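# Seat the hose connector fully on the tap

## Task

Slide the hose connector onto the tap until it is fully seated, and keep the pipe frame upright (not knocked over).

## Robot and tools

Robot: two arms on a table. left_arm stands on the +y side with its base near (+0.007, +0.289, 0) m; right_arm is on the -y side near (+0.002, -0.295, 0) m. Both bases are turned only slightly about z. Each arm ends in a 16-motor four-finger hand: right_arm has a right hand, left_arm a mirrored left hand. Arm names do not match image sides. A camera stand sits behind the arms. A loose object may now and then get a short push from outside.

Frames: the scene frame has its origin at table-top height, midway between the nominal bases, with +z up and +x out over the table. Fixed cameras and the table use the scene frame. Each arm's hand position (metres), orientation quaternion (wxyz), targets and velocities are given in that arm's own base frame. Hand point axes on a right hand: +z runs along straight fingers toward the tips, +x crosses the palm away from the thumb, +y points out of the palm face. The palm face is at y = -0.062. On the left hand +x points toward the thumb. A rigid mast near the wrist, on the palm side (x +0.05 to +0.10, z -0.16 to -0.11, up to y +0.06; x sign flipped on the left hand), can strike objects.

Tool execute_actions(actions, cameras). actions is a list of actions, each lasting 0.5 s. An action is a table of up to 15 rows, each row one 1/30 s control step. If fewer rows are given, the last row is held for the remaining steps. Every row has exactly 48 numbers, each in [-1, 1], covering both arms even when one stays still. Order: left_arm dx, dy, dz, rx, ry, rz; then 16 left hand motor numbers; then left current_limit, speed; then the same 24 for right_arm.

dx, dy, dz, rx, ry, rz are offsets, not poses. They are measured in that arm's base axes from its Hand target at the moment the action begins. Every row in an action uses that same start point, so rows do not add up inside an action. The next action starts from the new Hand target, so sending the same offset again moves further. Scale: 1.0 equals 0.6 m for dx, dy, dz, and 180 degrees for the rotation. rx, ry, rz form one rotation vector, turning about the Hand target position. A translation longer than 1.0 is shortened along its direction.

Hand motor numbers are absolute goal angles, each mapped linearly between the hinge's two stops, in this order: index_mcp, index_abd, index_pip, index_dip, middle_mcp, middle_abd, middle_pip, middle_dip, ring_mcp, ring_abd, ring_pip, ring_dip, thumb_cmc, thumb_axl, thumb_mcp, thumb_ipl. Going toward -1 curls the fingers toward the palm. For thumb_cmc, -1 brings the thumb round in front of the palm. Open hand: +0.75, +0.00, +0.58, +0.70, +0.75, +0.00, +0.58, +0.70, +0.75, +0.00, +0.58, +0.70, +0.71, +0.68, +0.23, +0.17. A zero is a real goal, not a hold. To leave a hand unchanged, send back its hand_goal, hand_current_limit and hand_speed.

current_limit maps -1 to 0 mA and +1 to 550 mA, with a floor of 11 mA. Very low values may be too weak to lift a finger. speed sets motion at (speed + 1) / 2 of 8.5 rad/s. Initial values: current_limit +0.4, speed -0.6. Values persist until rewritten.

cameras: a list of names, ["all"] or []. If omitted, images are returned only when actions is empty. An unknown name voids the call. Names: cam_head_left, cam_head_right, cam_high, cam_low, cam_left_wrist, cam_right_wrist, all 896x504.

zoom_image(camera, region): region is [x0, y0, x1, y1] in pixels from the top-left corner, at most 504 by 504. It only works on cameras in the most recent images. read_manual(section) returns licence text only, default "licences". finished_scene(scene=1) ends the scene for good. The goal must then hold without the robot touching anything.

Result lines:
- end_effector_position and end_effector_quat_wxyz: may be off by a few cm.
- Hand target: the last commanded pose after clipping. Later offsets count from it.
- Joint velocities: marked "within noise" when the arm is still.
- Step readings: positions at some control steps.
- Joint torques: these include the arm's own weight. Torques 3 and 4 wrap at ±28 N m.
- Temperatures: small changes are omitted. A MOTOR HOT line appears at 85 °C. At 100 °C the arm drops and an OVER-TEMPERATURE FAULT line appears; the arm then stays off for 30 to 60 s.
- Per motor, in the order above: hand_goal, hand_measured, hand_current_ma (positive pushes toward -1), hand_state (moving, goal, blocked, overload).

Motion behaviour: the commanded orientation is clipped to within 40 degrees of the measured one. One action may not reach the target, and the hand often stops short of it. Waiting does not close that gap, but any next action, even all zeros, pushes for the target again. If it is still short, send the missing distance as an offset. Very small moves may not start. The elbow sags, especially under load, so command a little higher than needed. Friction can leave the hand a few cm off in any direction. Near the first joint's axis, a short hand move can swing the whole arm. To stop pushing on something, command the target back past the hand point.

Gripping: a finger presses only while its goal lies beyond the object's surface, and harder the further beyond it is. A motor drawing 495 mA or more for 5 s shuts off for 10 s and grips nothing during that time. If an arm stops, new hand numbers are ignored and the old ones stay in force.

Avoid all of these:
- dropping objects, or letting go of parts while they move
- anything leaving the table or being set down off it
- slamming, hitting hard, or pushing hard on fixed or heavy items
- contact between the two arms
- one hand squeezing the other's fingers
- knocking the pipe frame over
- long heavy holds or pushing toward unreachable poses, which overheat the motors

Drive the connector onto the tap with controlled, moderate pressure.

Each tool is called in YAML: its name, and indented under it one key for each argument.

## Session

execute_actions:
  actions: []

Scene clock: 0.00 s.
left_arm: end_effector_position=(+0.2864, +0.4175, +0.1311) hand_goal=(+0.754, +0.000, +0.576, +0.696, +0.754, +0.000, +0.576, +0.696, +0.754, +0.000, +0.576, +0.696, +0.714, +0.678, +0.226, +0.168) hand_measured=(+0.754, +0.000, +0.576, +0.696, +0.754, +0.000, +0.576, +0.696, +0.754, +0.000, +0.576, +0.696, +0.714, +0.678, +0.226, +0.168) hand_current_ma=(+0, +0, +0, +0, +0, +0, +0, +0, +0, +0, +0, +0, +0, +0, +0, +0) hand_state=(goal, goal, goal, goal, goal, goal, goal, goal, goal, goal, goal, goal, goal, goal, goal, goal) hand_current_limit=0.40 hand_speed=-0.60 end_effector_quat_wxyz=(-0.096, +0.197, +0.974, -0.066) | right_arm: end_effector_position=(+0.4726, -0.1556, +0.4099) hand_goal=(+0.754, +0.000, +0.576, +0.696, +0.754, +0.000, +0.576, +0.696, +0.754, +0.000, +0.576, +0.696, +0.714, +0.678, +0.226, +0.168) hand_measured=(+0.754, +0.000, +0.576, +0.696, +0.754, +0.000, +0.576, +0.696, +0.754, +0.000, +0.576, +0.696, +0.714, +0.678, +0.226, +0.168) hand_current_ma=(+0, +0, +0, +0, +0, +0, +0, +0, +0, +0, +0, +0, +0, +0, +0, +0) hand_state=(goal, goal, goal, goal, goal, goal, goal, goal, goal, goal, goal, goal, goal, goal, goal, goal) hand_current_limit=0.40 hand_speed=-0.60 end_effector_quat_wxyz=(+0.398, +0.610, +0.197, +0.657)
Joint positions: left_arm=[0.838 1.65 1.33 -1.463 -0.098 -0.345] | right_arm=[-0.141 1.15 0.639 0.692 0.09 0.698]
Joint velocities: within noise
Joint torques (N m): no reading
Motor temperatures (°C): left_arm=[28 34 31 29 28 33] | right_arm=[28 31 31 31 28 30]
Heat: left arm: hottest shoulder 34 °C; right arm: hottest shoulder 31 °C.
Hand target: left_arm +0.2930, +0.4249, +0.1456; -0.087, +0.196, +0.975, -0.051 | right_arm +0.4743, -0.1559, +0.4274; +0.403, +0.597, +0.192, +0.667

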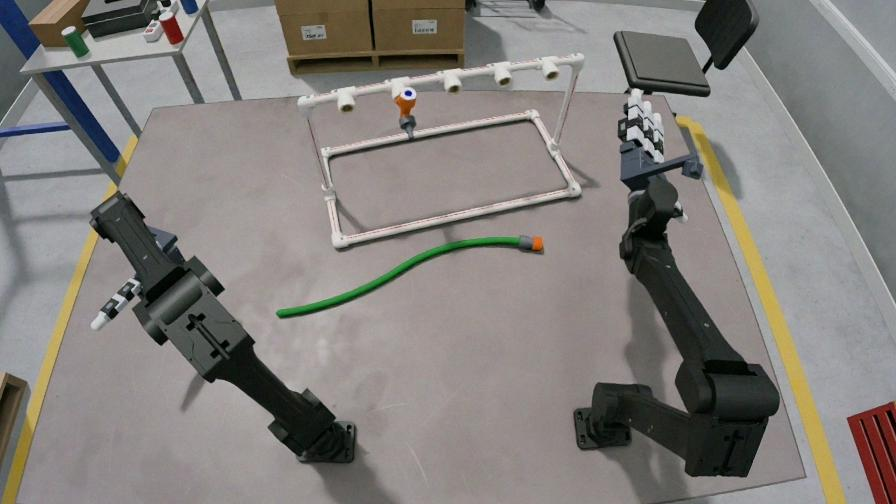

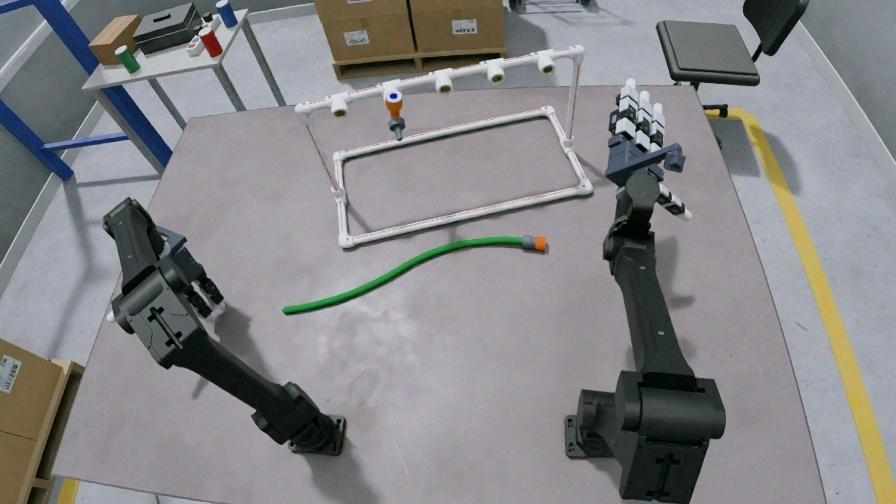

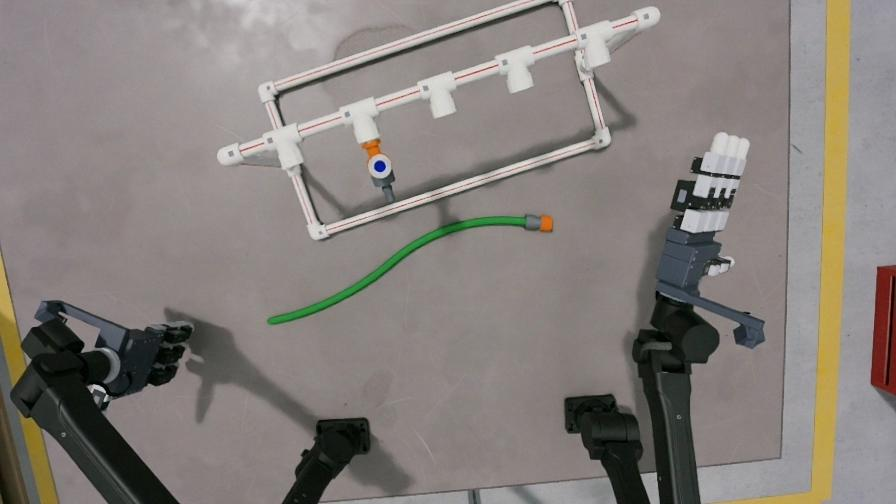

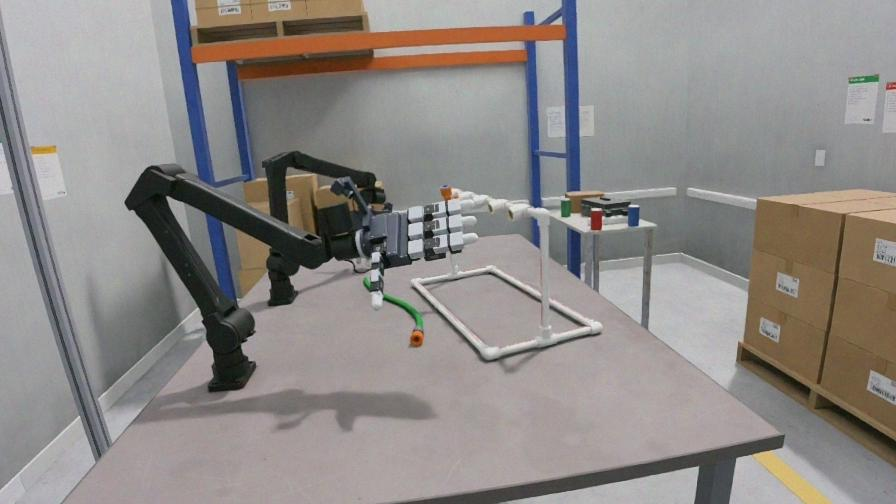

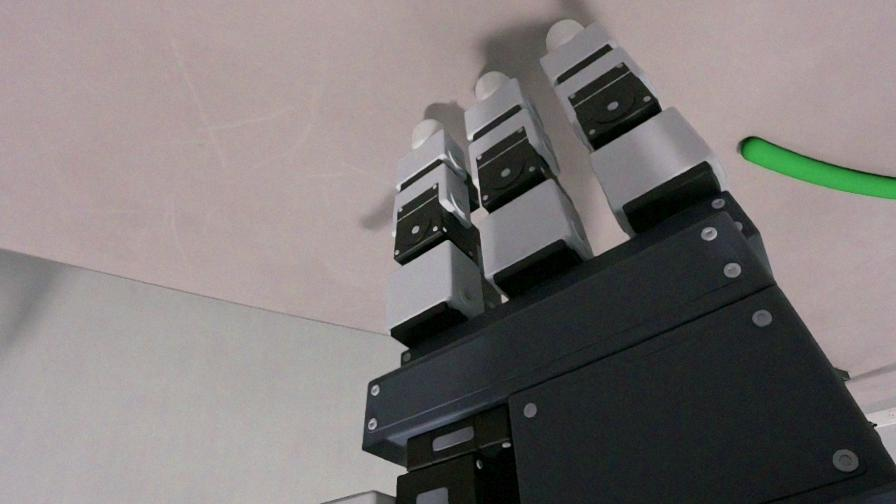

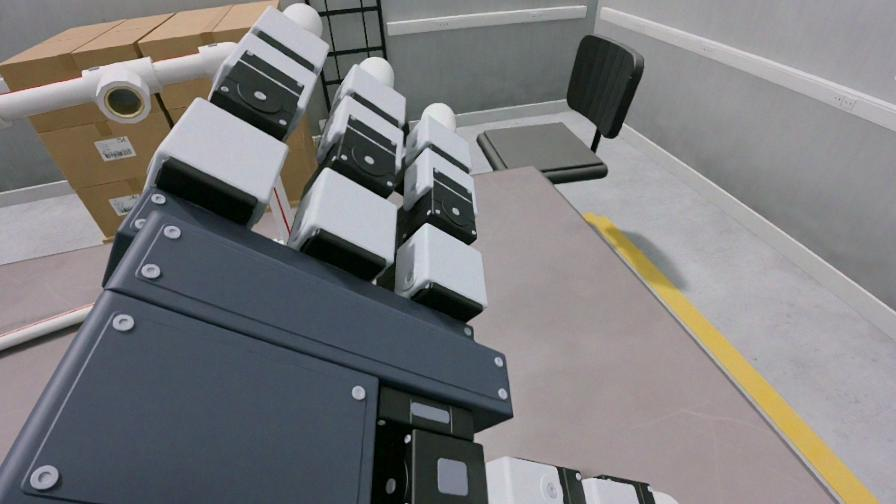

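zoom_image:
  camera: "cam_head_left"
  region: [300, 50, 600, 260]

zoom_image:
  camera: "cam_high"
  region: [200, 60, 600, 340]

zoom_image:
  camera: "cam_head_right"
  region: [340, 60, 500, 160]

zoom_image:
  camera: "cam_low"
  region: [360, 170, 620, 370]

Scaled by 1.680.

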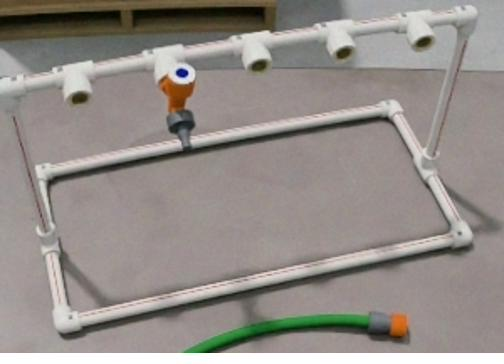

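Scaled by 1.260.

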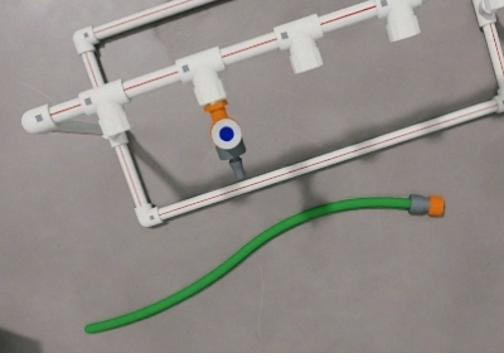

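Scaled by 3.150.

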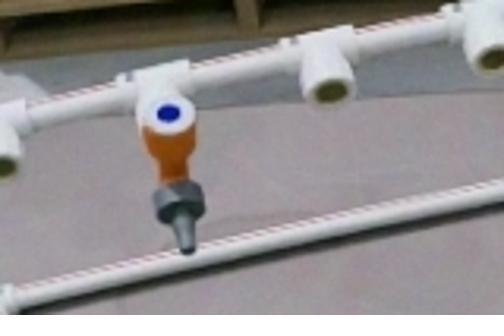

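Scaled by 1.938.

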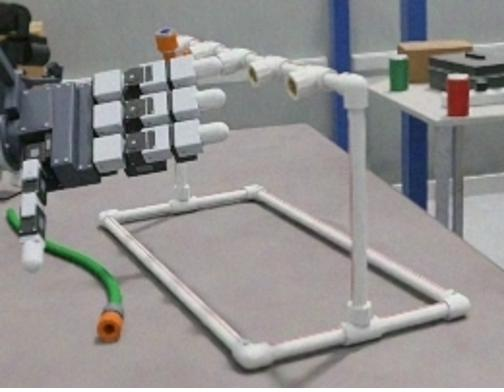

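zoom_image:
  camera: "cam_high"
  region: [330, 90, 430, 220]

zoom_image:
  camera: "cam_head_left"
  region: [370, 70, 450, 150]

zoom_image:
  camera: "cam_head_right"
  region: [360, 75, 430, 150]

zoom_image:
  camera: "cam_high"
  region: [490, 190, 570, 250]

zoom_image:
  camera: "cam_low"
  region: [400, 310, 450, 360]

zoom_image:
  camera: "cam_low"
  region: [410, 170, 580, 270]

Scaled by 3.877.

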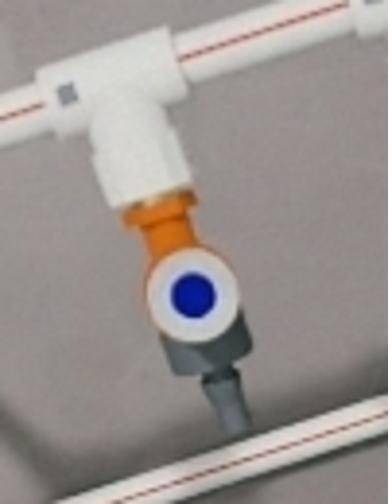

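Scaled by 6.300.

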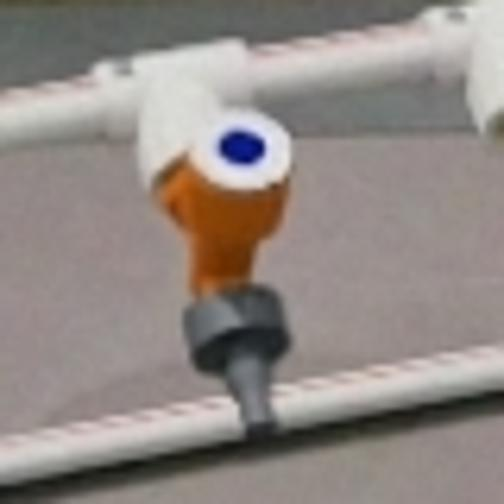

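Scaled by 6.720.

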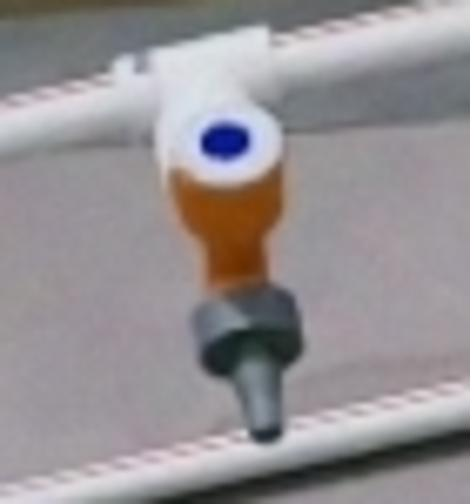

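Scaled by 6.300.

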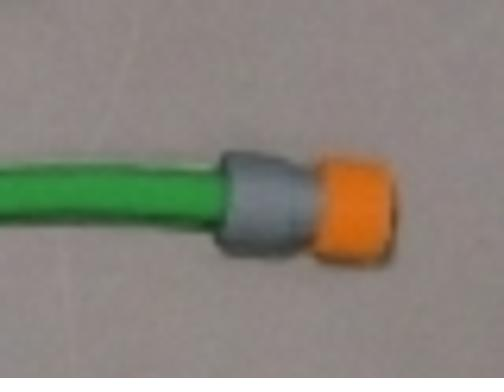

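Scaled by 10.080.

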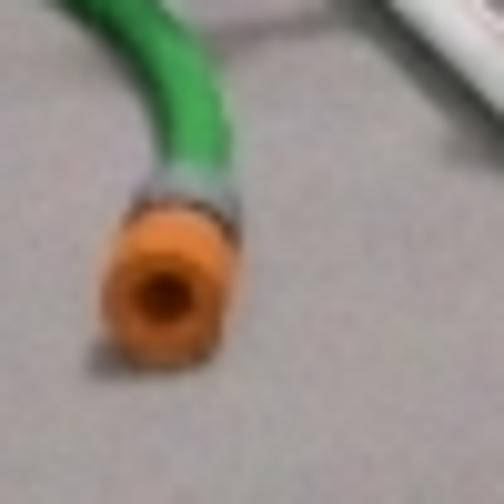

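Scaled by 2.965.

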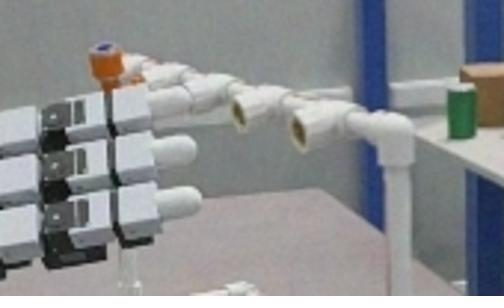

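execute_actions:
  actions:
    - [[0,0,0.17,0,0,0,0.754,0,0.576,0.696,0.754,0,0.576,0.696,0.754,0,0.576,0.696,0.714,0.678,0.226,0.168,0.4,-0.6,-0.08,-0.14,0,0,0,-0.06,0.754,0,0.576,0.696,0.754,0,0.576,0.696,0.754,0,0.576,0.696,0.714,0.678,0.226,0.168,0.4,-0.6]]
  cameras: []

Scene clock: 1059.37 s.
left_arm: end_effector_position=(+0.2835, +0.4145, +0.2271) hand_goal=(+0.754, +0.000, +0.576, +0.696, +0.754, +0.000, +0.576, +0.696, +0.754, +0.000, +0.576, +0.696, +0.714, +0.678, +0.226, +0.168) hand_measured=(+0.752, +0.000, +0.576, +0.696, +0.752, +0.000, +0.576, +0.696, +0.752, +0.000, +0.576, +0.696, +0.714, +0.678, +0.224, +0.168) hand_current_ma=(-1, +0, +0, +0, -1, +0, +0, +0, -1, +0, +0, +0, +0, +0, -1, +0) hand_state=(goal, goal, goal, goal, goal, goal, goal, goal, goal, goal, goal, goal, goal, goal, goal, goal) hand_current_limit=0.40 hand_speed=-0.60 end_effector_quat_wxyz=(-0.092, +0.196, +0.975, -0.057) | right_arm: end_effector_position=(+0.4278, -0.2405, +0.4215) hand_goal=(+0.754, +0.000, +0.576, +0.696, +0.754, +0.000, +0.576, +0.696, +0.754, +0.000, +0.576, +0.696, +0.714, +0.678, +0.226, +0.168) hand_measured=(+0.762, +0.000, +0.576, +0.696, +0.764, +0.000, +0.576, +0.696, +0.762, +0.002, +0.576, +0.696, +0.720, +0.678, +0.226, +0.168) hand_current_ma=(+44, +4, +4, +0, +47, +3, +4, +0, +37, +4, +4, +0, +30, -4, -1, -2) hand_state=(goal, goal, goal, goal, goal, goal, goal, goal, goal, goal, goal, goal, goal, goal, goal, goal) hand_current_limit=0.40 hand_speed=-0.60 end_effector_quat_wxyz=(+0.462, +0.616, +0.135, +0.623)
Joint positions: left_arm=[0.838 1.578 1.498 -1.684 -0.099 -0.345] | right_arm=[-0.333 1.125 0.639 0.692 0.088 0.698]
Joint torques (N m): left_arm=[0.56 -11.81 13.22 -0.5 -0.31 -0.03] | right_arm=[-0.73 -7.06 9.26 1.8 -0.09 -0.08]
Motor temperatures (°C): left_arm=[26 38 45 27 28 26] | right_arm=[27 30 50 28 24 25]
Heat: left arm: hottest elbow 45 °C; right arm: hottest elbow 50 °C.
Hand target: left_arm +0.2929, +0.4249, +0.2476; -0.087, +0.196, +0.975, -0.051 | right_arm +0.4262, -0.2399, +0.4275; +0.464, +0.613, +0.134, +0.626
Off the commanded pose: left_arm 0.025 m, 1 deg | right_arm 0.006 m, 1 deg.
joint sent to its limit (left arm) — joint 4 (wrist pitch), lower limit. The joint targets still meet the commanded pose.
Step readings (end_effector_position of left_arm | right_arm):
0: (+0.2864, +0.4175, +0.1311) | (+0.4726, -0.1556, +0.4099)
1: (+0.2861, +0.4172, +0.1310) | (+0.4725, -0.1559, +0.4099)
2: (+0.2848, +0.4157, +0.1321) | (+0.4713, -0.1591, +0.4101)
4: (+0.2788, +0.4091, +0.1399) | (+0.4653, -0.1734, +0.4111)
8: (+0.2772, +0.4073, +0.1784) | (+0.4399, -0.2205, +0.4173)
15: (+0.2831, +0.4141, +0.2309) | (+0.4274, -0.2409, +0.4214)
No camera images: "cameras" was empty.

execute_actions:
  actions:
    - [[0.13,-0.25,0.04,0,0,-0.12,0.754,0,0.576,0.696,0.754,0,0.576,0.696,0.754,0,0.576,0.696,0.714,0.678,0.226,0.168,0.4,-0.6,-0.06,-0.1,0.03,0,0,-0.06,0.754,0,0.576,0.696,0.754,0,0.576,0.696,0.754,0,0.576,0.696,0.714,0.678,0.226,0.168,0.4,-0.6]]
    - [[0.05,-0.25,0.03,0,0,-0.12,0.754,0,0.576,0.696,0.754,0,0.576,0.696,0.754,0,0.576,0.696,0.714,0.678,0.226,0.168,0.4,-0.6,0,0,0,0,0,0,0.754,0,0.576,0.696,0.754,0,0.576,0.696,0.754,0,0.576,0.696,0.714,0.678,0.226,0.168,0.4,-0.6]]
    - [[0,-0.25,0,0,0,-0.12,0.754,0,0.576,0.696,0.754,0,0.576,0.696,0.754,0,0.576,0.696,0.714,0.678,0.226,0.168,0.4,-0.6,0,0,0,0,0,0,0.754,0,0.576,0.696,0.754,0,0.576,0.696,0.754,0,0.576,0.696,0.714,0.678,0.226,0.168,0.4,-0.6]]
  cameras: ["cam_high"]

Scene clock: 1075.33 s.
left_arm: end_effector_position=(+0.4011, -0.0243, +0.2835) hand_goal=(+0.754, +0.000, +0.576, +0.696, +0.754, +0.000, +0.576, +0.696, +0.754, +0.000, +0.576, +0.696, +0.714, +0.678, +0.226, +0.168) hand_measured=(+0.750, +0.000, +0.576, +0.696, +0.750, +0.000, +0.576, +0.696, +0.752, +0.000, +0.576, +0.696, +0.714, +0.678, +0.224, +0.168) hand_current_ma=(-1, +0, +0, +0, -1, +0, +0, +0, -1, +0, +0, +0, +0, +0, -1, +0) hand_state=(goal, goal, goal, goal, goal, goal, goal, goal, goal, goal, goal, goal, goal, goal, goal, goal) hand_current_limit=0.40 hand_speed=-0.60 end_effector_quat_wxyz=(-0.060, +0.697, +0.714, +0.035) | right_arm: end_effector_position=(+0.3882, -0.2986, +0.4128) hand_goal=(+0.754, +0.000, +0.576, +0.696, +0.754, +0.000, +0.576, +0.696, +0.754, +0.000, +0.576, +0.696, +0.714, +0.678, +0.226, +0.168) hand_measured=(+0.762, +0.002, +0.576, +0.696, +0.764, +0.002, +0.576, +0.696, +0.762, +0.002, +0.576, +0.696, +0.720, +0.678, +0.226, +0.168) hand_current_ma=(+44, +4, +4, +0, +47, +4, +4, +0, +37, +5, +4, +0, +30, -4, -1, -2) hand_state=(goal, goal, goal, goal, goal, goal, goal, goal, goal, goal, goal, goal, goal, goal, goal, goal) hand_current_limit=0.40 hand_speed=-0.60 end_effector_quat_wxyz=(+0.509, +0.642, +0.079, +0.568)
Joint positions: left_arm=[-0.219 1.217 1.268 -1.687 -0.123 -0.247] | right_arm=[-0.455 1.12 0.639 0.647 0.152 0.693]
Joint torques (N m): left_arm=[0.15 -7.36 9.95 -0.08 -0.26 -0.26] | right_arm=[-0.85 -7.3 12.49 1.55 -0.11 -0.18]
Heat: left arm: hottest elbow 47 °C; right arm: hottest elbow 49 °C.
Hand target: left_arm +0.4010, -0.0251, +0.2895; -0.101, +0.688, +0.719, +0.004 | right_arm +0.3902, -0.2999, +0.4456; +0.520, +0.622, +0.076, +0.580
Off the commanded pose: left_arm 0.006 m, 6 deg | right_arm 0.033 m, 3 deg.
joint sent to its limit (left arm) — joint 4 (wrist pitch), lower limit. The joint targets are off in orientation, not in position.
Step readings (end_effector_position of left_arm | right_arm):
0: (+0.2835, +0.4145, +0.2271) | (+0.4278, -0.2405, +0.4215)
1: (+0.2838, +0.4143, +0.2271) | (+0.4276, -0.2406, +0.4215)
2: (+0.2867, +0.4122, +0.2281) | (+0.4261, -0.2428, +0.4208)
4: (+0.2991, +0.3965, +0.2307) | (+0.4189, -0.2533, +0.4185)
8: (+0.3488, +0.3226, +0.2459) | (+0.3970, -0.2855, +0.4146)
15: (+0.3766, +0.2720, +0.2743) | (+0.3880, -0.2986, +0.4130)
16: (+0.3764, +0.2722, +0.2747) | (+0.3881, -0.2986, +0.4129)
17: (+0.3760, +0.2694, +0.2734) | (+0.3882, -0.2986, +0.4129)
19: (+0.3781, +0.2503, +0.2688) | (+0.3882, -0.2986, +0.4128)
23: (+0.3965, +0.1698, +0.2697) | (+0.3882, -0.2986, +0.4128)
30: (+0.4037, +0.1252, +0.2894) | (+0.3882, -0.2986, +0.4128)
31: (+0.4038, +0.1249, +0.2894) | (+0.3882, -0.2986, +0.4128)
32: (+0.4039, +0.1217, +0.2888) | (+0.3882, -0.2986, +0.4128)
34: (+0.4045, +0.0982, +0.2850) | (+0.3882, -0.2986, +0.4128)
38: (+0.4037, +0.0128, +0.2803) | (+0.3882, -0.2986, +0.4128)
45: (+0.4013, -0.0250, +0.2834) | (+0.3882, -0.2986, +0.4128)
Images, in order (width x height): cam_high 896x504.

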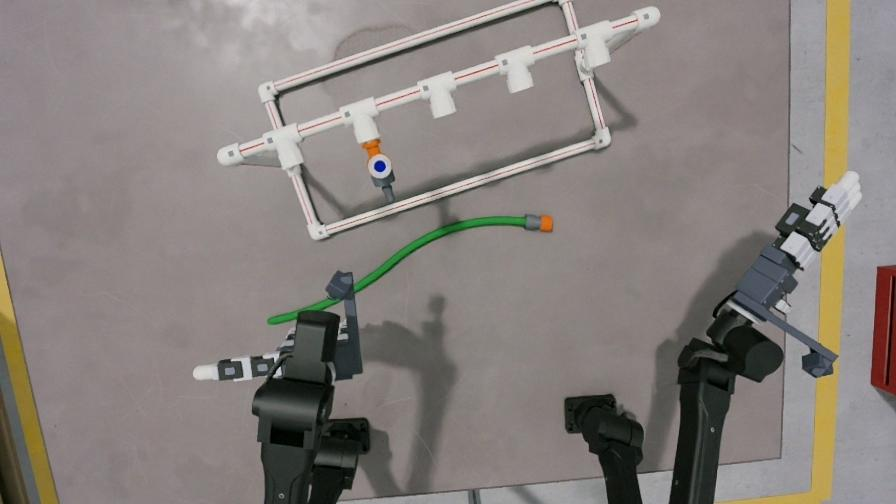

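execute_actions:
  actions:
    - [[0.02,-0.2,0.03,0,0,-0.2,0.754,0,0.576,0.696,0.754,0,0.576,0.696,0.94,0,0.576,0.696,0.714,0.678,0.226,0.168,0.4,-0.6,0,0,0,0,0,0,0.754,0,0.576,0.696,0.754,0,0.576,0.696,0.754,0,0.576,0.696,0.714,0.678,0.226,0.168,0.4,-0.6]]
    - [[0.02,-0.22,0,0,0,-0.2,0.754,0,0.576,0.696,0.754,0,0.576,0.696,0.94,0,0.576,0.696,0.714,0.678,0.226,0.168,0.4,-0.6,0,0,0,0,0,0,0.754,0,0.576,0.696,0.754,0,0.576,0.696,0.754,0,0.576,0.696,0.714,0.678,0.226,0.168,0.4,-0.6]]
    - [[0.04,-0.08,0,0.1323,-0.0645,-0.1127,0.3,0,0.5,0.696,0.3,0,0.5,0.696,0.94,0,0.576,0.696,0.2,0.678,0.169,0.1135,0.4,-0.6,0,0,0,0,0,0,0.754,0,0.576,0.696,0.754,0,0.576,0.696,0.754,0,0.576,0.696,0.714,0.678,0.226,0.168,0.4,-0.6]]
  cameras: ["cam_high"]

Scene clock: 1109.43 s.
left_arm: end_effector_position=(+0.4358, -0.3184, +0.2763) hand_goal=(+0.300, +0.000, +0.500, +0.696, +0.300, +0.000, +0.500, +0.696, +0.940, +0.000, +0.576, +0.696, +0.200, +0.678, +0.170, +0.114) hand_measured=(+0.300, -0.002, +0.502, +0.696, +0.300, -0.002, +0.502, +0.696, +0.932, -0.002, +0.576, +0.696, +0.196, +0.678, +0.168, +0.116) hand_current_ma=(+0, +0, +0, +0, +0, +0, +0, +0, -4, +0, +0, +0, -2, +0, +0, +0) hand_state=(goal, goal, goal, goal, goal, goal, goal, goal, goal, goal, goal, goal, goal, goal, goal, goal) hand_current_limit=0.40 hand_speed=-0.60 end_effector_quat_wxyz=(-0.261, +0.946, -0.014, +0.193) | right_arm: end_effector_position=(+0.3882, -0.2986, +0.4128) hand_goal=(+0.754, +0.000, +0.576, +0.696, +0.754, +0.000, +0.576, +0.696, +0.754, +0.000, +0.576, +0.696, +0.714, +0.678, +0.226, +0.168) hand_measured=(+0.762, +0.002, +0.576, +0.696, +0.764, +0.002, +0.576, +0.696, +0.762, +0.002, +0.576, +0.696, +0.720, +0.678, +0.226, +0.168) hand_current_ma=(+44, +4, +4, +0, +47, +4, +4, +0, +37, +5, +4, +0, +30, -4, -1, -2) hand_state=(goal, goal, goal, goal, goal, goal, goal, goal, goal, goal, goal, goal, goal, goal, goal, goal) hand_current_limit=0.40 hand_speed=-0.60 end_effector_quat_wxyz=(+0.509, +0.642, +0.079, +0.568)
Joint positions: left_arm=[-0.759 1.595 1.631 -1.689 -0.656 0.814] | right_arm=[-0.455 1.12 0.639 0.647 0.152 0.693]
Joint torques (N m): left_arm=[1.03 -12.81 14.76 0.14 -0.77 0.04] | right_arm=[-0.85 -7.24 12.49 1.55 -0.11 -0.18]
Heat: left arm: hottest elbow 46 °C; right arm: hottest elbow 52 °C.
Hand target: left_arm +0.4489, -0.3252, +0.3076; -0.248, +0.946, -0.006, +0.208 | right_arm +0.3902, -0.2999, +0.4456; +0.520, +0.622, +0.076, +0.580
Off the commanded pose: left_arm 0.035 m, 2 deg | right_arm 0.033 m, 3 deg.
joint sent to its limit (left arm) — joint 4 (wrist pitch), lower limit. The joint targets still meet the commanded pose.
Step readings (end_effector_position of left_arm | right_arm):
0: (+0.4011, -0.0242, +0.2835) | (+0.3882, -0.2986, +0.4128)
1: (+0.4011, -0.0247, +0.2836) | (+0.3882, -0.2986, +0.4128)
2: (+0.4018, -0.0273, +0.2841) | (+0.3882, -0.2986, +0.4128)
4: (+0.4025, -0.0478, +0.2851) | (+0.3882, -0.2986, +0.4128)
8: (+0.3932, -0.1091, +0.2830) | (+0.3882, -0.2986, +0.4128)
15: (+0.3958, -0.1359, +0.2786) | (+0.3882, -0.2986, +0.4128)
16: (+0.3968, -0.1375, +0.2780) | (+0.3882, -0.2986, +0.4128)
17: (+0.3982, -0.1409, +0.2780) | (+0.3882, -0.2986, +0.4128)
19: (+0.4013, -0.1621, +0.2803) | (+0.3882, -0.2986, +0.4128)
23: (+0.4007, -0.2274, +0.2830) | (+0.3882, -0.2986, +0.4128)
30: (+0.4104, -0.2659, +0.2744) | (+0.3882, -0.2986, +0.4128)
31: (+0.4120, -0.2664, +0.2737) | (+0.3882, -0.2986, +0.4128)
32: (+0.4169, -0.2623, +0.2740) | (+0.3882, -0.2986, +0.4128)
34: (+0.4328, -0.2594, +0.2805) | (+0.3882, -0.2986, +0.4128)
38: (+0.4433, -0.2925, +0.2894) | (+0.3882, -0.2986, +0.4128)
45: (+0.4345, -0.3188, +0.2741) | (+0.3882, -0.2986, +0.4128)
Images, in order (width x height): cam_high 896x504.

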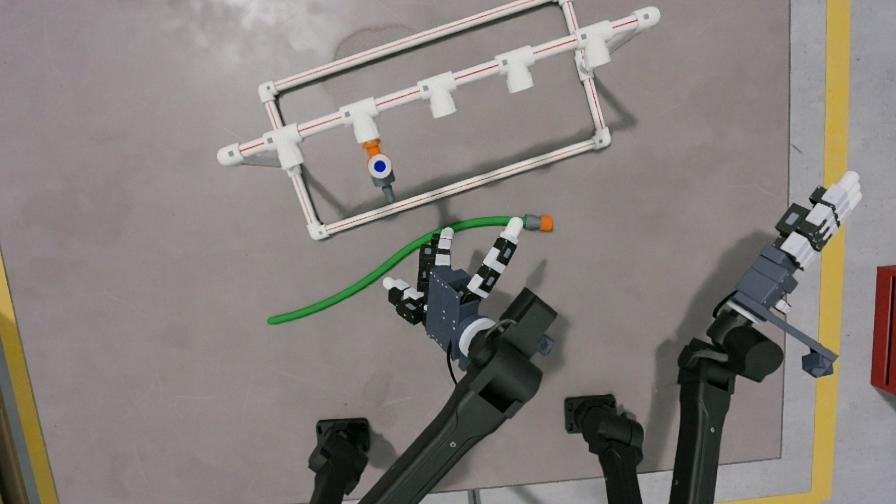

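execute_actions:
  actions:
    - [[0.048,-0.088,-0.04,0.1323,-0.0645,-0.1127,0.3,0,0.5,0.696,0.3,0,0.5,0.696,0.94,0,0.576,0.696,-0.2,0.678,0.169,0.1135,0.4,-0.6,0,0,0,0,0,0,0.754,0,0.576,0.696,0.754,0,0.576,0.696,0.754,0,0.576,0.696,0.714,0.678,0.226,0.168,0.4,-0.6]]
    - [[0.048,-0.088,-0.06,0.1323,-0.0645,-0.1127,0.1,0,0.43,0.696,0.1,0,0.43,0.696,0.94,0,0.576,0.696,-0.63,0.678,0.169,0.1135,0.4,-0.6,0,0,0,0,0,0,0.754,0,0.576,0.696,0.754,0,0.576,0.696,0.754,0,0.576,0.696,0.714,0.678,0.226,0.168,0.4,-0.6]]
  cameras: ["cam_high","cam_head_left","cam_left_wrist","cam_low"]

Scene clock: 1120.43 s.
left_arm: end_effector_position=(+0.4941, -0.4239, +0.2100) hand_goal=(+0.100, +0.000, +0.430, +0.696, +0.100, +0.000, +0.430, +0.696, +0.940, +0.000, +0.576, +0.696, -0.630, +0.678, +0.170, +0.114) hand_measured=(+0.094, -0.002, +0.430, +0.696, +0.094, -0.002, +0.430, +0.696, +0.928, -0.002, +0.574, +0.696, -0.628, +0.678, +0.168, +0.114) hand_current_ma=(-3, +0, +0, +0, -3, +0, +0, +0, -9, -1, +0, +0, +0, +0, +0, +0) hand_state=(goal, goal, goal, goal, goal, goal, goal, goal, goal, goal, goal, goal, goal, goal, goal, goal) hand_current_limit=0.40 hand_speed=-0.60 end_effector_quat_wxyz=(-0.580, +0.668, -0.301, +0.354) | right_arm: end_effector_position=(+0.3882, -0.2986, +0.4128) hand_goal=(+0.754, +0.000, +0.576, +0.696, +0.754, +0.000, +0.576, +0.696, +0.754, +0.000, +0.576, +0.696, +0.714, +0.678, +0.226, +0.168) hand_measured=(+0.762, +0.002, +0.576, +0.696, +0.764, +0.002, +0.576, +0.696, +0.762, +0.002, +0.576, +0.696, +0.720, +0.678, +0.226, +0.168) hand_current_ma=(+44, +4, +4, +0, +47, +4, +4, +0, +37, +5, +4, +0, +30, -4, -1, -2) hand_state=(goal, goal, goal, goal, goal, goal, goal, goal, goal, goal, goal, goal, goal, goal, goal, goal) hand_current_limit=0.40 hand_speed=-0.60 end_effector_quat_wxyz=(+0.509, +0.642, +0.079, +0.568)
Joint positions: left_arm=[-0.967 1.929 1.71 -1.292 -1.496 1.506] | right_arm=[-0.455 1.12 0.639 0.647 0.152 0.693]
Joint torques (N m): left_arm=[1.49 -18.43 13.74 0.84 -1.23 0.06] | right_arm=[-0.79 -7.24 12.49 1.55 -0.11 -0.18]
Heat: left arm: hottest elbow 47 °C; right arm: hottest elbow 52 °C.
Hand target: left_arm +0.5065, -0.4307, +0.2474; -0.510, +0.651, -0.356, +0.435 | right_arm +0.3902, -0.2999, +0.4456; +0.520, +0.622, +0.076, +0.580
Off the commanded pose: left_arm 0.040 m, 14 deg | right_arm 0.033 m, 3 deg.
Step readings (end_effector_position of left_arm | right_arm):
0: (+0.4358, -0.3184, +0.2763) | (+0.3882, -0.2986, +0.4128)
1: (+0.4367, -0.3174, +0.2766) | (+0.3882, -0.2986, +0.4128)
2: (+0.4420, -0.3128, +0.2790) | (+0.3882, -0.2986, +0.4128)
4: (+0.4590, -0.3113, +0.2885) | (+0.3882, -0.2986, +0.4128)
8: (+0.4715, -0.3440, +0.2835) | (+0.3882, -0.2986, +0.4128)
15: (+0.4676, -0.3778, +0.2516) | (+0.3882, -0.2986, +0.4128)
16: (+0.4693, -0.3776, +0.2526) | (+0.3882, -0.2986, +0.4128)
17: (+0.4757, -0.3743, +0.2588) | (+0.3882, -0.2986, +0.4128)
19: (+0.4914, -0.3733, +0.2739) | (+0.3882, -0.2986, +0.4128)
23: (+0.5020, -0.3954, +0.2640) | (+0.3882, -0.2986, +0.4128)
30: (+0.4941, -0.4250, +0.2034) | (+0.3882, -0.2986, +0.4128)
camera_calibration:
cam_left_wrist: T_world_to_cam=[[-0.475203, 0.716216, 0.511095, 0.39559], [-0.324842, -0.682642, 0.654581, -0.310141], [0.817716, 0.145034, 0.557051, -0.331221], [0, 0, 0, 1]] pos_world=[0.358083, -0.447005, 0.185336]
Images, in order (width x height): cam_head_left 896x504, cam_high 896x504, cam_low 896x504, cam_left_wrist 896x504.

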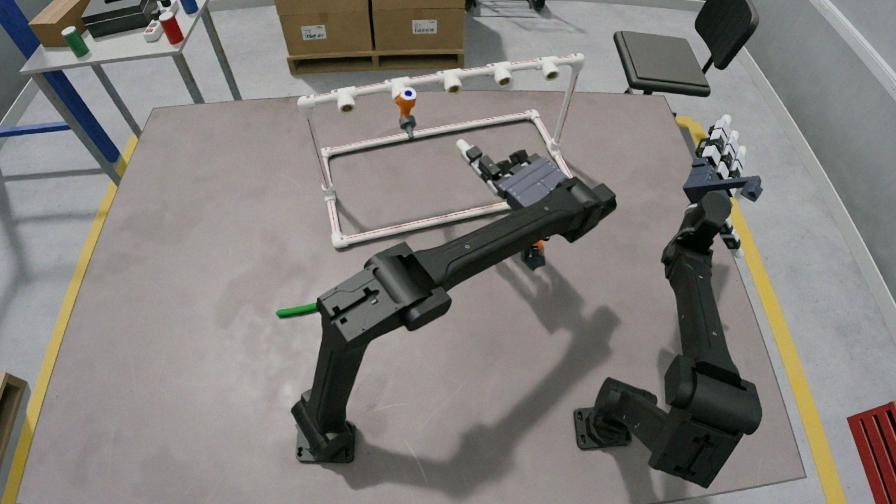

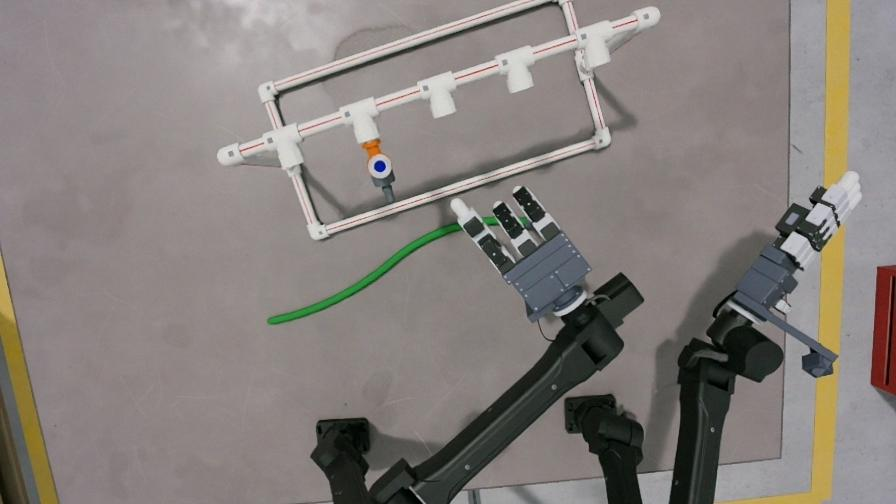

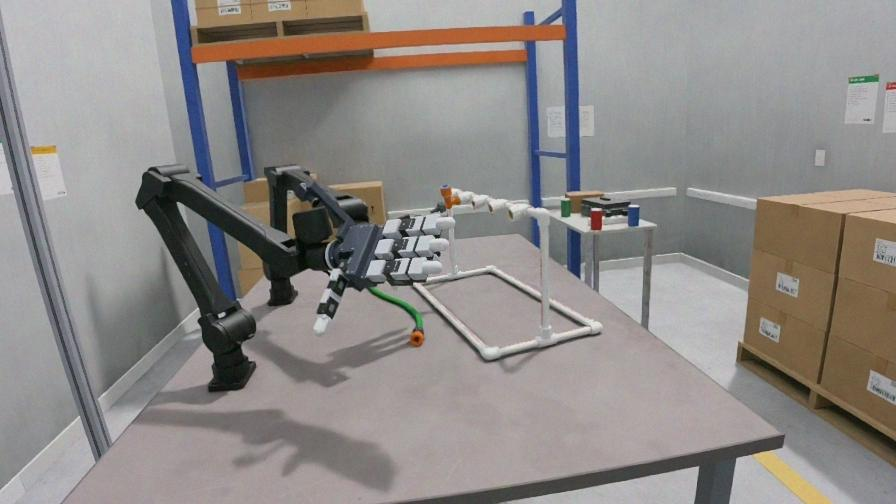

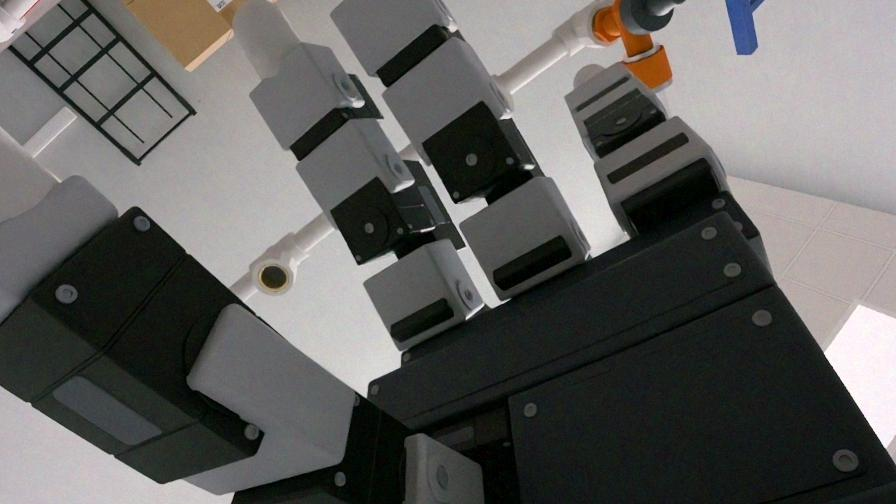

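execute_actions:
  actions:
    - [[0.009,-0.0155,-0.1,0.0286,0.027,0.046,0.1,0,0.43,0.696,0.1,0,0.43,0.696,0.94,0,0.576,0.696,-0.63,0.678,0.169,0.1135,0.4,-0.6,0,0,0,0,0,0,0.754,0,0.576,0.696,0.754,0,0.576,0.696,0.754,0,0.576,0.696,0.714,0.678,0.226,0.168,0.4,-0.6]]
  cameras: ["cam_high","cam_head_right","cam_low"]

Scene clock: 1170.67 s.
left_arm: end_effector_position=(+0.5064, -0.4444, +0.1684) hand_goal=(+0.100, +0.000, +0.430, +0.696, +0.100, +0.000, +0.430, +0.696, +0.940, +0.000, +0.576, +0.696, -0.630, +0.678, +0.170, +0.114) hand_measured=(+0.094, -0.002, +0.430, +0.696, +0.094, -0.002, +0.430, +0.696, +0.928, -0.002, +0.574, +0.696, -0.628, +0.678, +0.168, +0.114) hand_current_ma=(-3, +0, +0, +0, -3, +0, +0, +0, -9, -1, +0, +0, +0, +0, +0, +0) hand_state=(goal, goal, goal, goal, goal, goal, goal, goal, goal, goal, goal, goal, goal, goal, goal, goal) hand_current_limit=0.40 hand_speed=-0.60 end_effector_quat_wxyz=(-0.568, +0.673, -0.341, +0.328) | right_arm: end_effector_position=(+0.3882, -0.2986, +0.4128) hand_goal=(+0.754, +0.000, +0.576, +0.696, +0.754, +0.000, +0.576, +0.696, +0.754, +0.000, +0.576, +0.696, +0.714, +0.678, +0.226, +0.168) hand_measured=(+0.762, +0.002, +0.576, +0.696, +0.764, +0.002, +0.576, +0.696, +0.762, +0.002, +0.576, +0.696, +0.720, +0.678, +0.226, +0.168) hand_current_ma=(+44, +4, +4, +0, +47, +4, +4, +0, +37, +5, +4, +0, +30, -4, -1, -2) hand_state=(goal, goal, goal, goal, goal, goal, goal, goal, goal, goal, goal, goal, goal, goal, goal, goal) hand_current_limit=0.40 hand_speed=-0.60 end_effector_quat_wxyz=(+0.509, +0.642, +0.079, +0.568)
Joint positions: left_arm=[-0.958 1.985 1.712 -1.056 -1.428 1.761] | right_arm=[-0.455 1.12 0.639 0.647 0.152 0.693]
Joint torques (N m): left_arm=[1.14 -19.31 9.62 1.18 -0.99 0.11] | right_arm=[-0.85 -7.24 12.48 1.57 -0.11 -0.18]
Motor temperatures (°C): left_arm=[26 40 52 27 31 26] | right_arm=[27 29 54 28 24 25]
Heat: left arm: hottest elbow 52 °C; right arm: hottest elbow 54 °C.
Hand target: left_arm +0.5119, -0.4402, +0.1876; -0.553, +0.669, -0.348, +0.353 | right_arm +0.3902, -0.2999, +0.4456; +0.520, +0.622, +0.076, +0.580
Off the commanded pose: left_arm 0.020 m, 3 deg | right_arm 0.033 m, 3 deg.
Step readings (end_effector_position of left_arm | right_arm):
0: (+0.4941, -0.4238, +0.2100) | (+0.3882, -0.2986, +0.4128)
1: (+0.4941, -0.4239, +0.2099) | (+0.3882, -0.2986, +0.4128)
2: (+0.4937, -0.4245, +0.2088) | (+0.3882, -0.2986, +0.4128)
4: (+0.4938, -0.4266, +0.2034) | (+0.3882, -0.2986, +0.4128)
8: (+0.4972, -0.4315, +0.1850) | (+0.3882, -0.2986, +0.4128)
15: (+0.5033, -0.4409, +0.1656) | (+0.3882, -0.2986, +0.4128)
Images, in order (width x height): cam_head_right 896x504, cam_high 896x504, cam_low 896x504.

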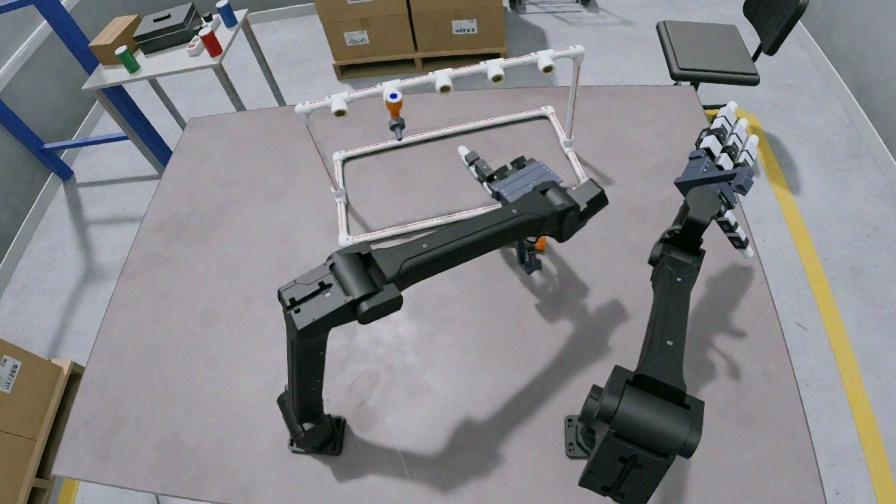

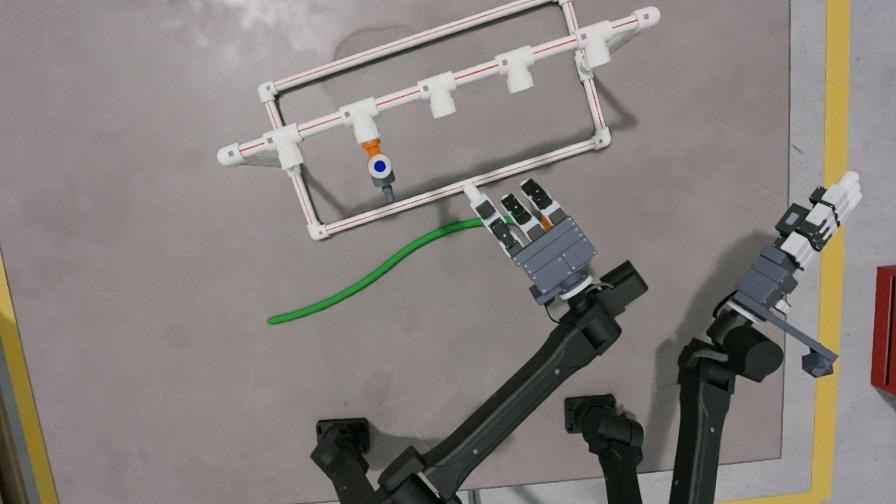

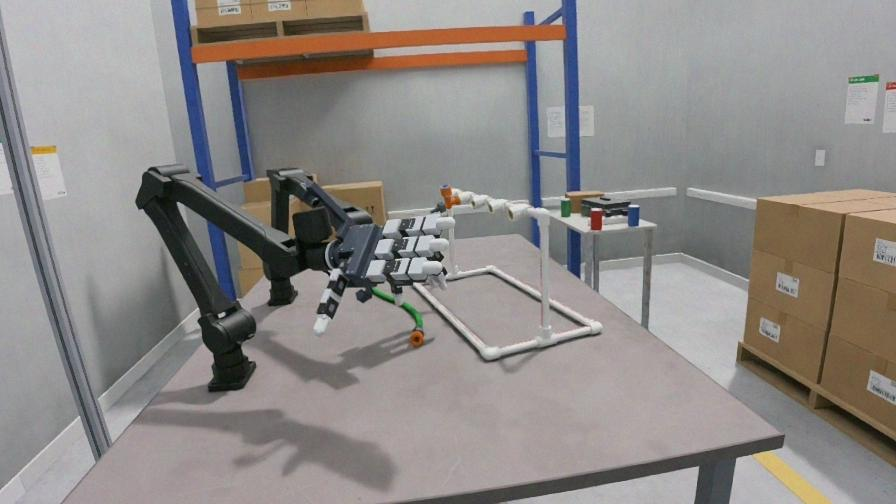

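execute_actions:
  actions:
    - [[-0.004,0.0153,-0.11,0,0,0,0.1,0,0.43,0.696,0.1,0,0.43,0.696,0.94,0,0.576,0.696,-0.63,0.678,0.169,0.1135,0.4,-0.6,0,0,0,0,0,0,0.754,0,0.576,0.696,0.754,0,0.576,0.696,0.754,0,0.576,0.696,0.714,0.678,0.226,0.168,0.4,-0.6]]
  cameras: ["cam_high","cam_head_right","cam_low"]

zoom_image:
  camera: "cam_high"
  region: [440, 150, 640, 310]

zoom_image:
  camera: "cam_low"
  region: [310, 210, 470, 350]

zoom_image:
  camera: "cam_head_right"
  region: [450, 140, 620, 280]

Scene clock: 1184.93 s.
left_arm: end_effector_position=(+0.5064, -0.4365, +0.1088) hand_goal=(+0.100, +0.000, +0.430, +0.696, +0.100, +0.000, +0.430, +0.696, +0.940, +0.000, +0.576, +0.696, -0.630, +0.678, +0.170, +0.114) hand_measured=(+0.094, -0.002, +0.430, +0.696, +0.094, -0.002, +0.430, +0.696, +0.928, -0.002, +0.574, +0.696, -0.628, +0.678, +0.168, +0.114) hand_current_ma=(-3, +0, +0, +0, -3, +0, +0, +0, -9, -1, +0, +0, +0, +0, +0, +0) hand_state=(goal, goal, goal, goal, goal, goal, goal, goal, goal, goal, goal, goal, goal, goal, goal, goal) hand_current_limit=0.40 hand_speed=-0.60 end_effector_quat_wxyz=(-0.560, +0.674, -0.344, +0.337) | right_arm: end_effector_position=(+0.3882, -0.2986, +0.4128) hand_goal=(+0.754, +0.000, +0.576, +0.696, +0.754, +0.000, +0.576, +0.696, +0.754, +0.000, +0.576, +0.696, +0.714, +0.678, +0.226, +0.168) hand_measured=(+0.762, +0.002, +0.576, +0.696, +0.764, +0.002, +0.576, +0.696, +0.762, +0.002, +0.576, +0.696, +0.720, +0.678, +0.226, +0.168) hand_current_ma=(+44, +4, +4, +0, +47, +4, +4, +0, +37, +5, +4, +0, +30, -4, -1, -2) hand_state=(goal, goal, goal, goal, goal, goal, goal, goal, goal, goal, goal, goal, goal, goal, goal, goal) hand_current_limit=0.40 hand_speed=-0.60 end_effector_quat_wxyz=(+0.509, +0.642, +0.079, +0.568)
Joint positions: left_arm=[-0.948 1.986 1.538 -0.704 -1.411 1.925] | right_arm=[-0.455 1.12 0.639 0.647 0.152 0.693]
Joint torques (N m): left_arm=[1.08 -19.08 8.12 1.36 -0.94 0.14] | right_arm=[-0.79 -7.3 12.48 1.55 -0.11 -0.18]
Heat: left arm: hottest elbow 49 °C; right arm: hottest elbow 54 °C.
Hand target: left_arm +0.5095, -0.4308, +0.1214; -0.554, +0.669, -0.349, +0.352 | right_arm +0.3902, -0.2999, +0.4456; +0.520, +0.622, +0.076, +0.580
Off the commanded pose: left_arm 0.014 m, 2 deg | right_arm 0.033 m, 3 deg.
Step readings (end_effector_position of left_arm | right_arm):
0: (+0.5064, -0.4444, +0.1684) | (+0.3882, -0.2986, +0.4128)
1: (+0.5065, -0.4445, +0.1683) | (+0.3882, -0.2986, +0.4128)
2: (+0.5072, -0.4447, +0.1668) | (+0.3882, -0.2986, +0.4128)
4: (+0.5073, -0.4443, +0.1602) | (+0.3882, -0.2986, +0.4128)
8: (+0.5039, -0.4381, +0.1341) | (+0.3882, -0.2986, +0.4128)
15: (+0.5057, -0.4376, +0.1147) | (+0.3882, -0.2986, +0.4128)
Images, in order (width x height): cam_head_right 896x504, cam_high 896x504, cam_low 896x504.

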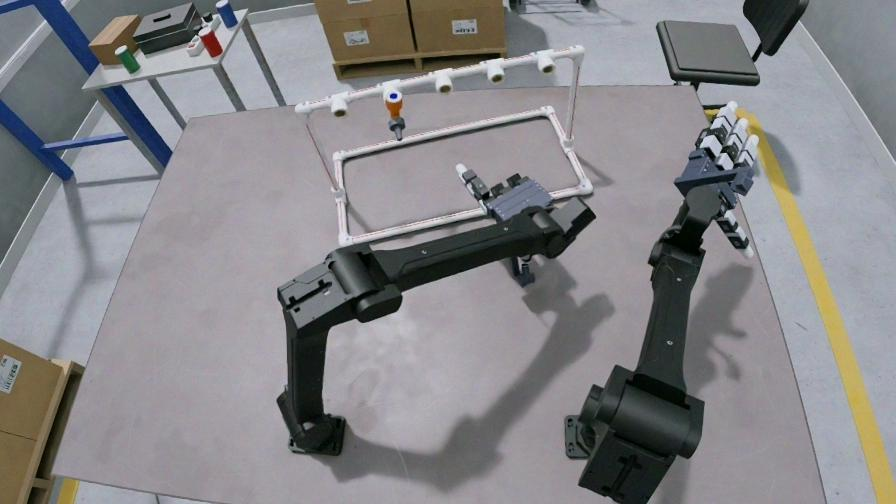

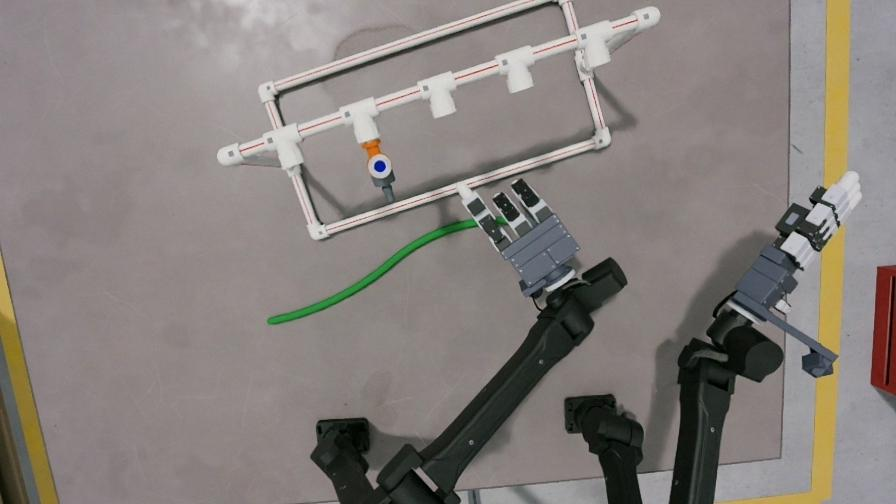

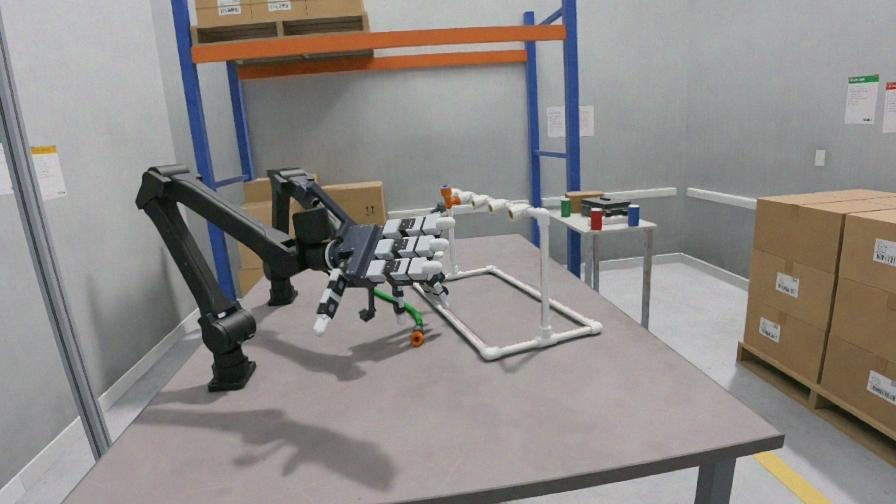

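Scaled by 2.520.

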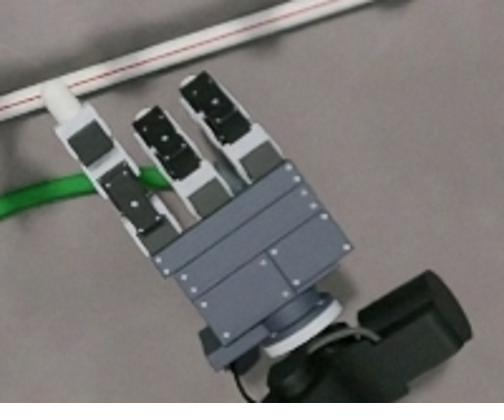

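Scaled by 3.150.

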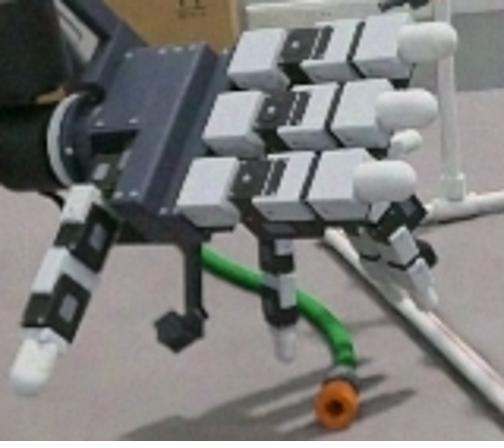

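Scaled by 2.965.

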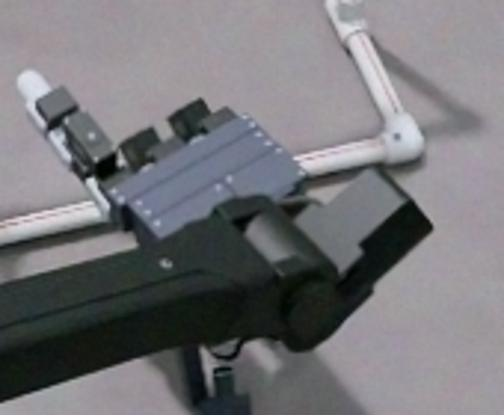

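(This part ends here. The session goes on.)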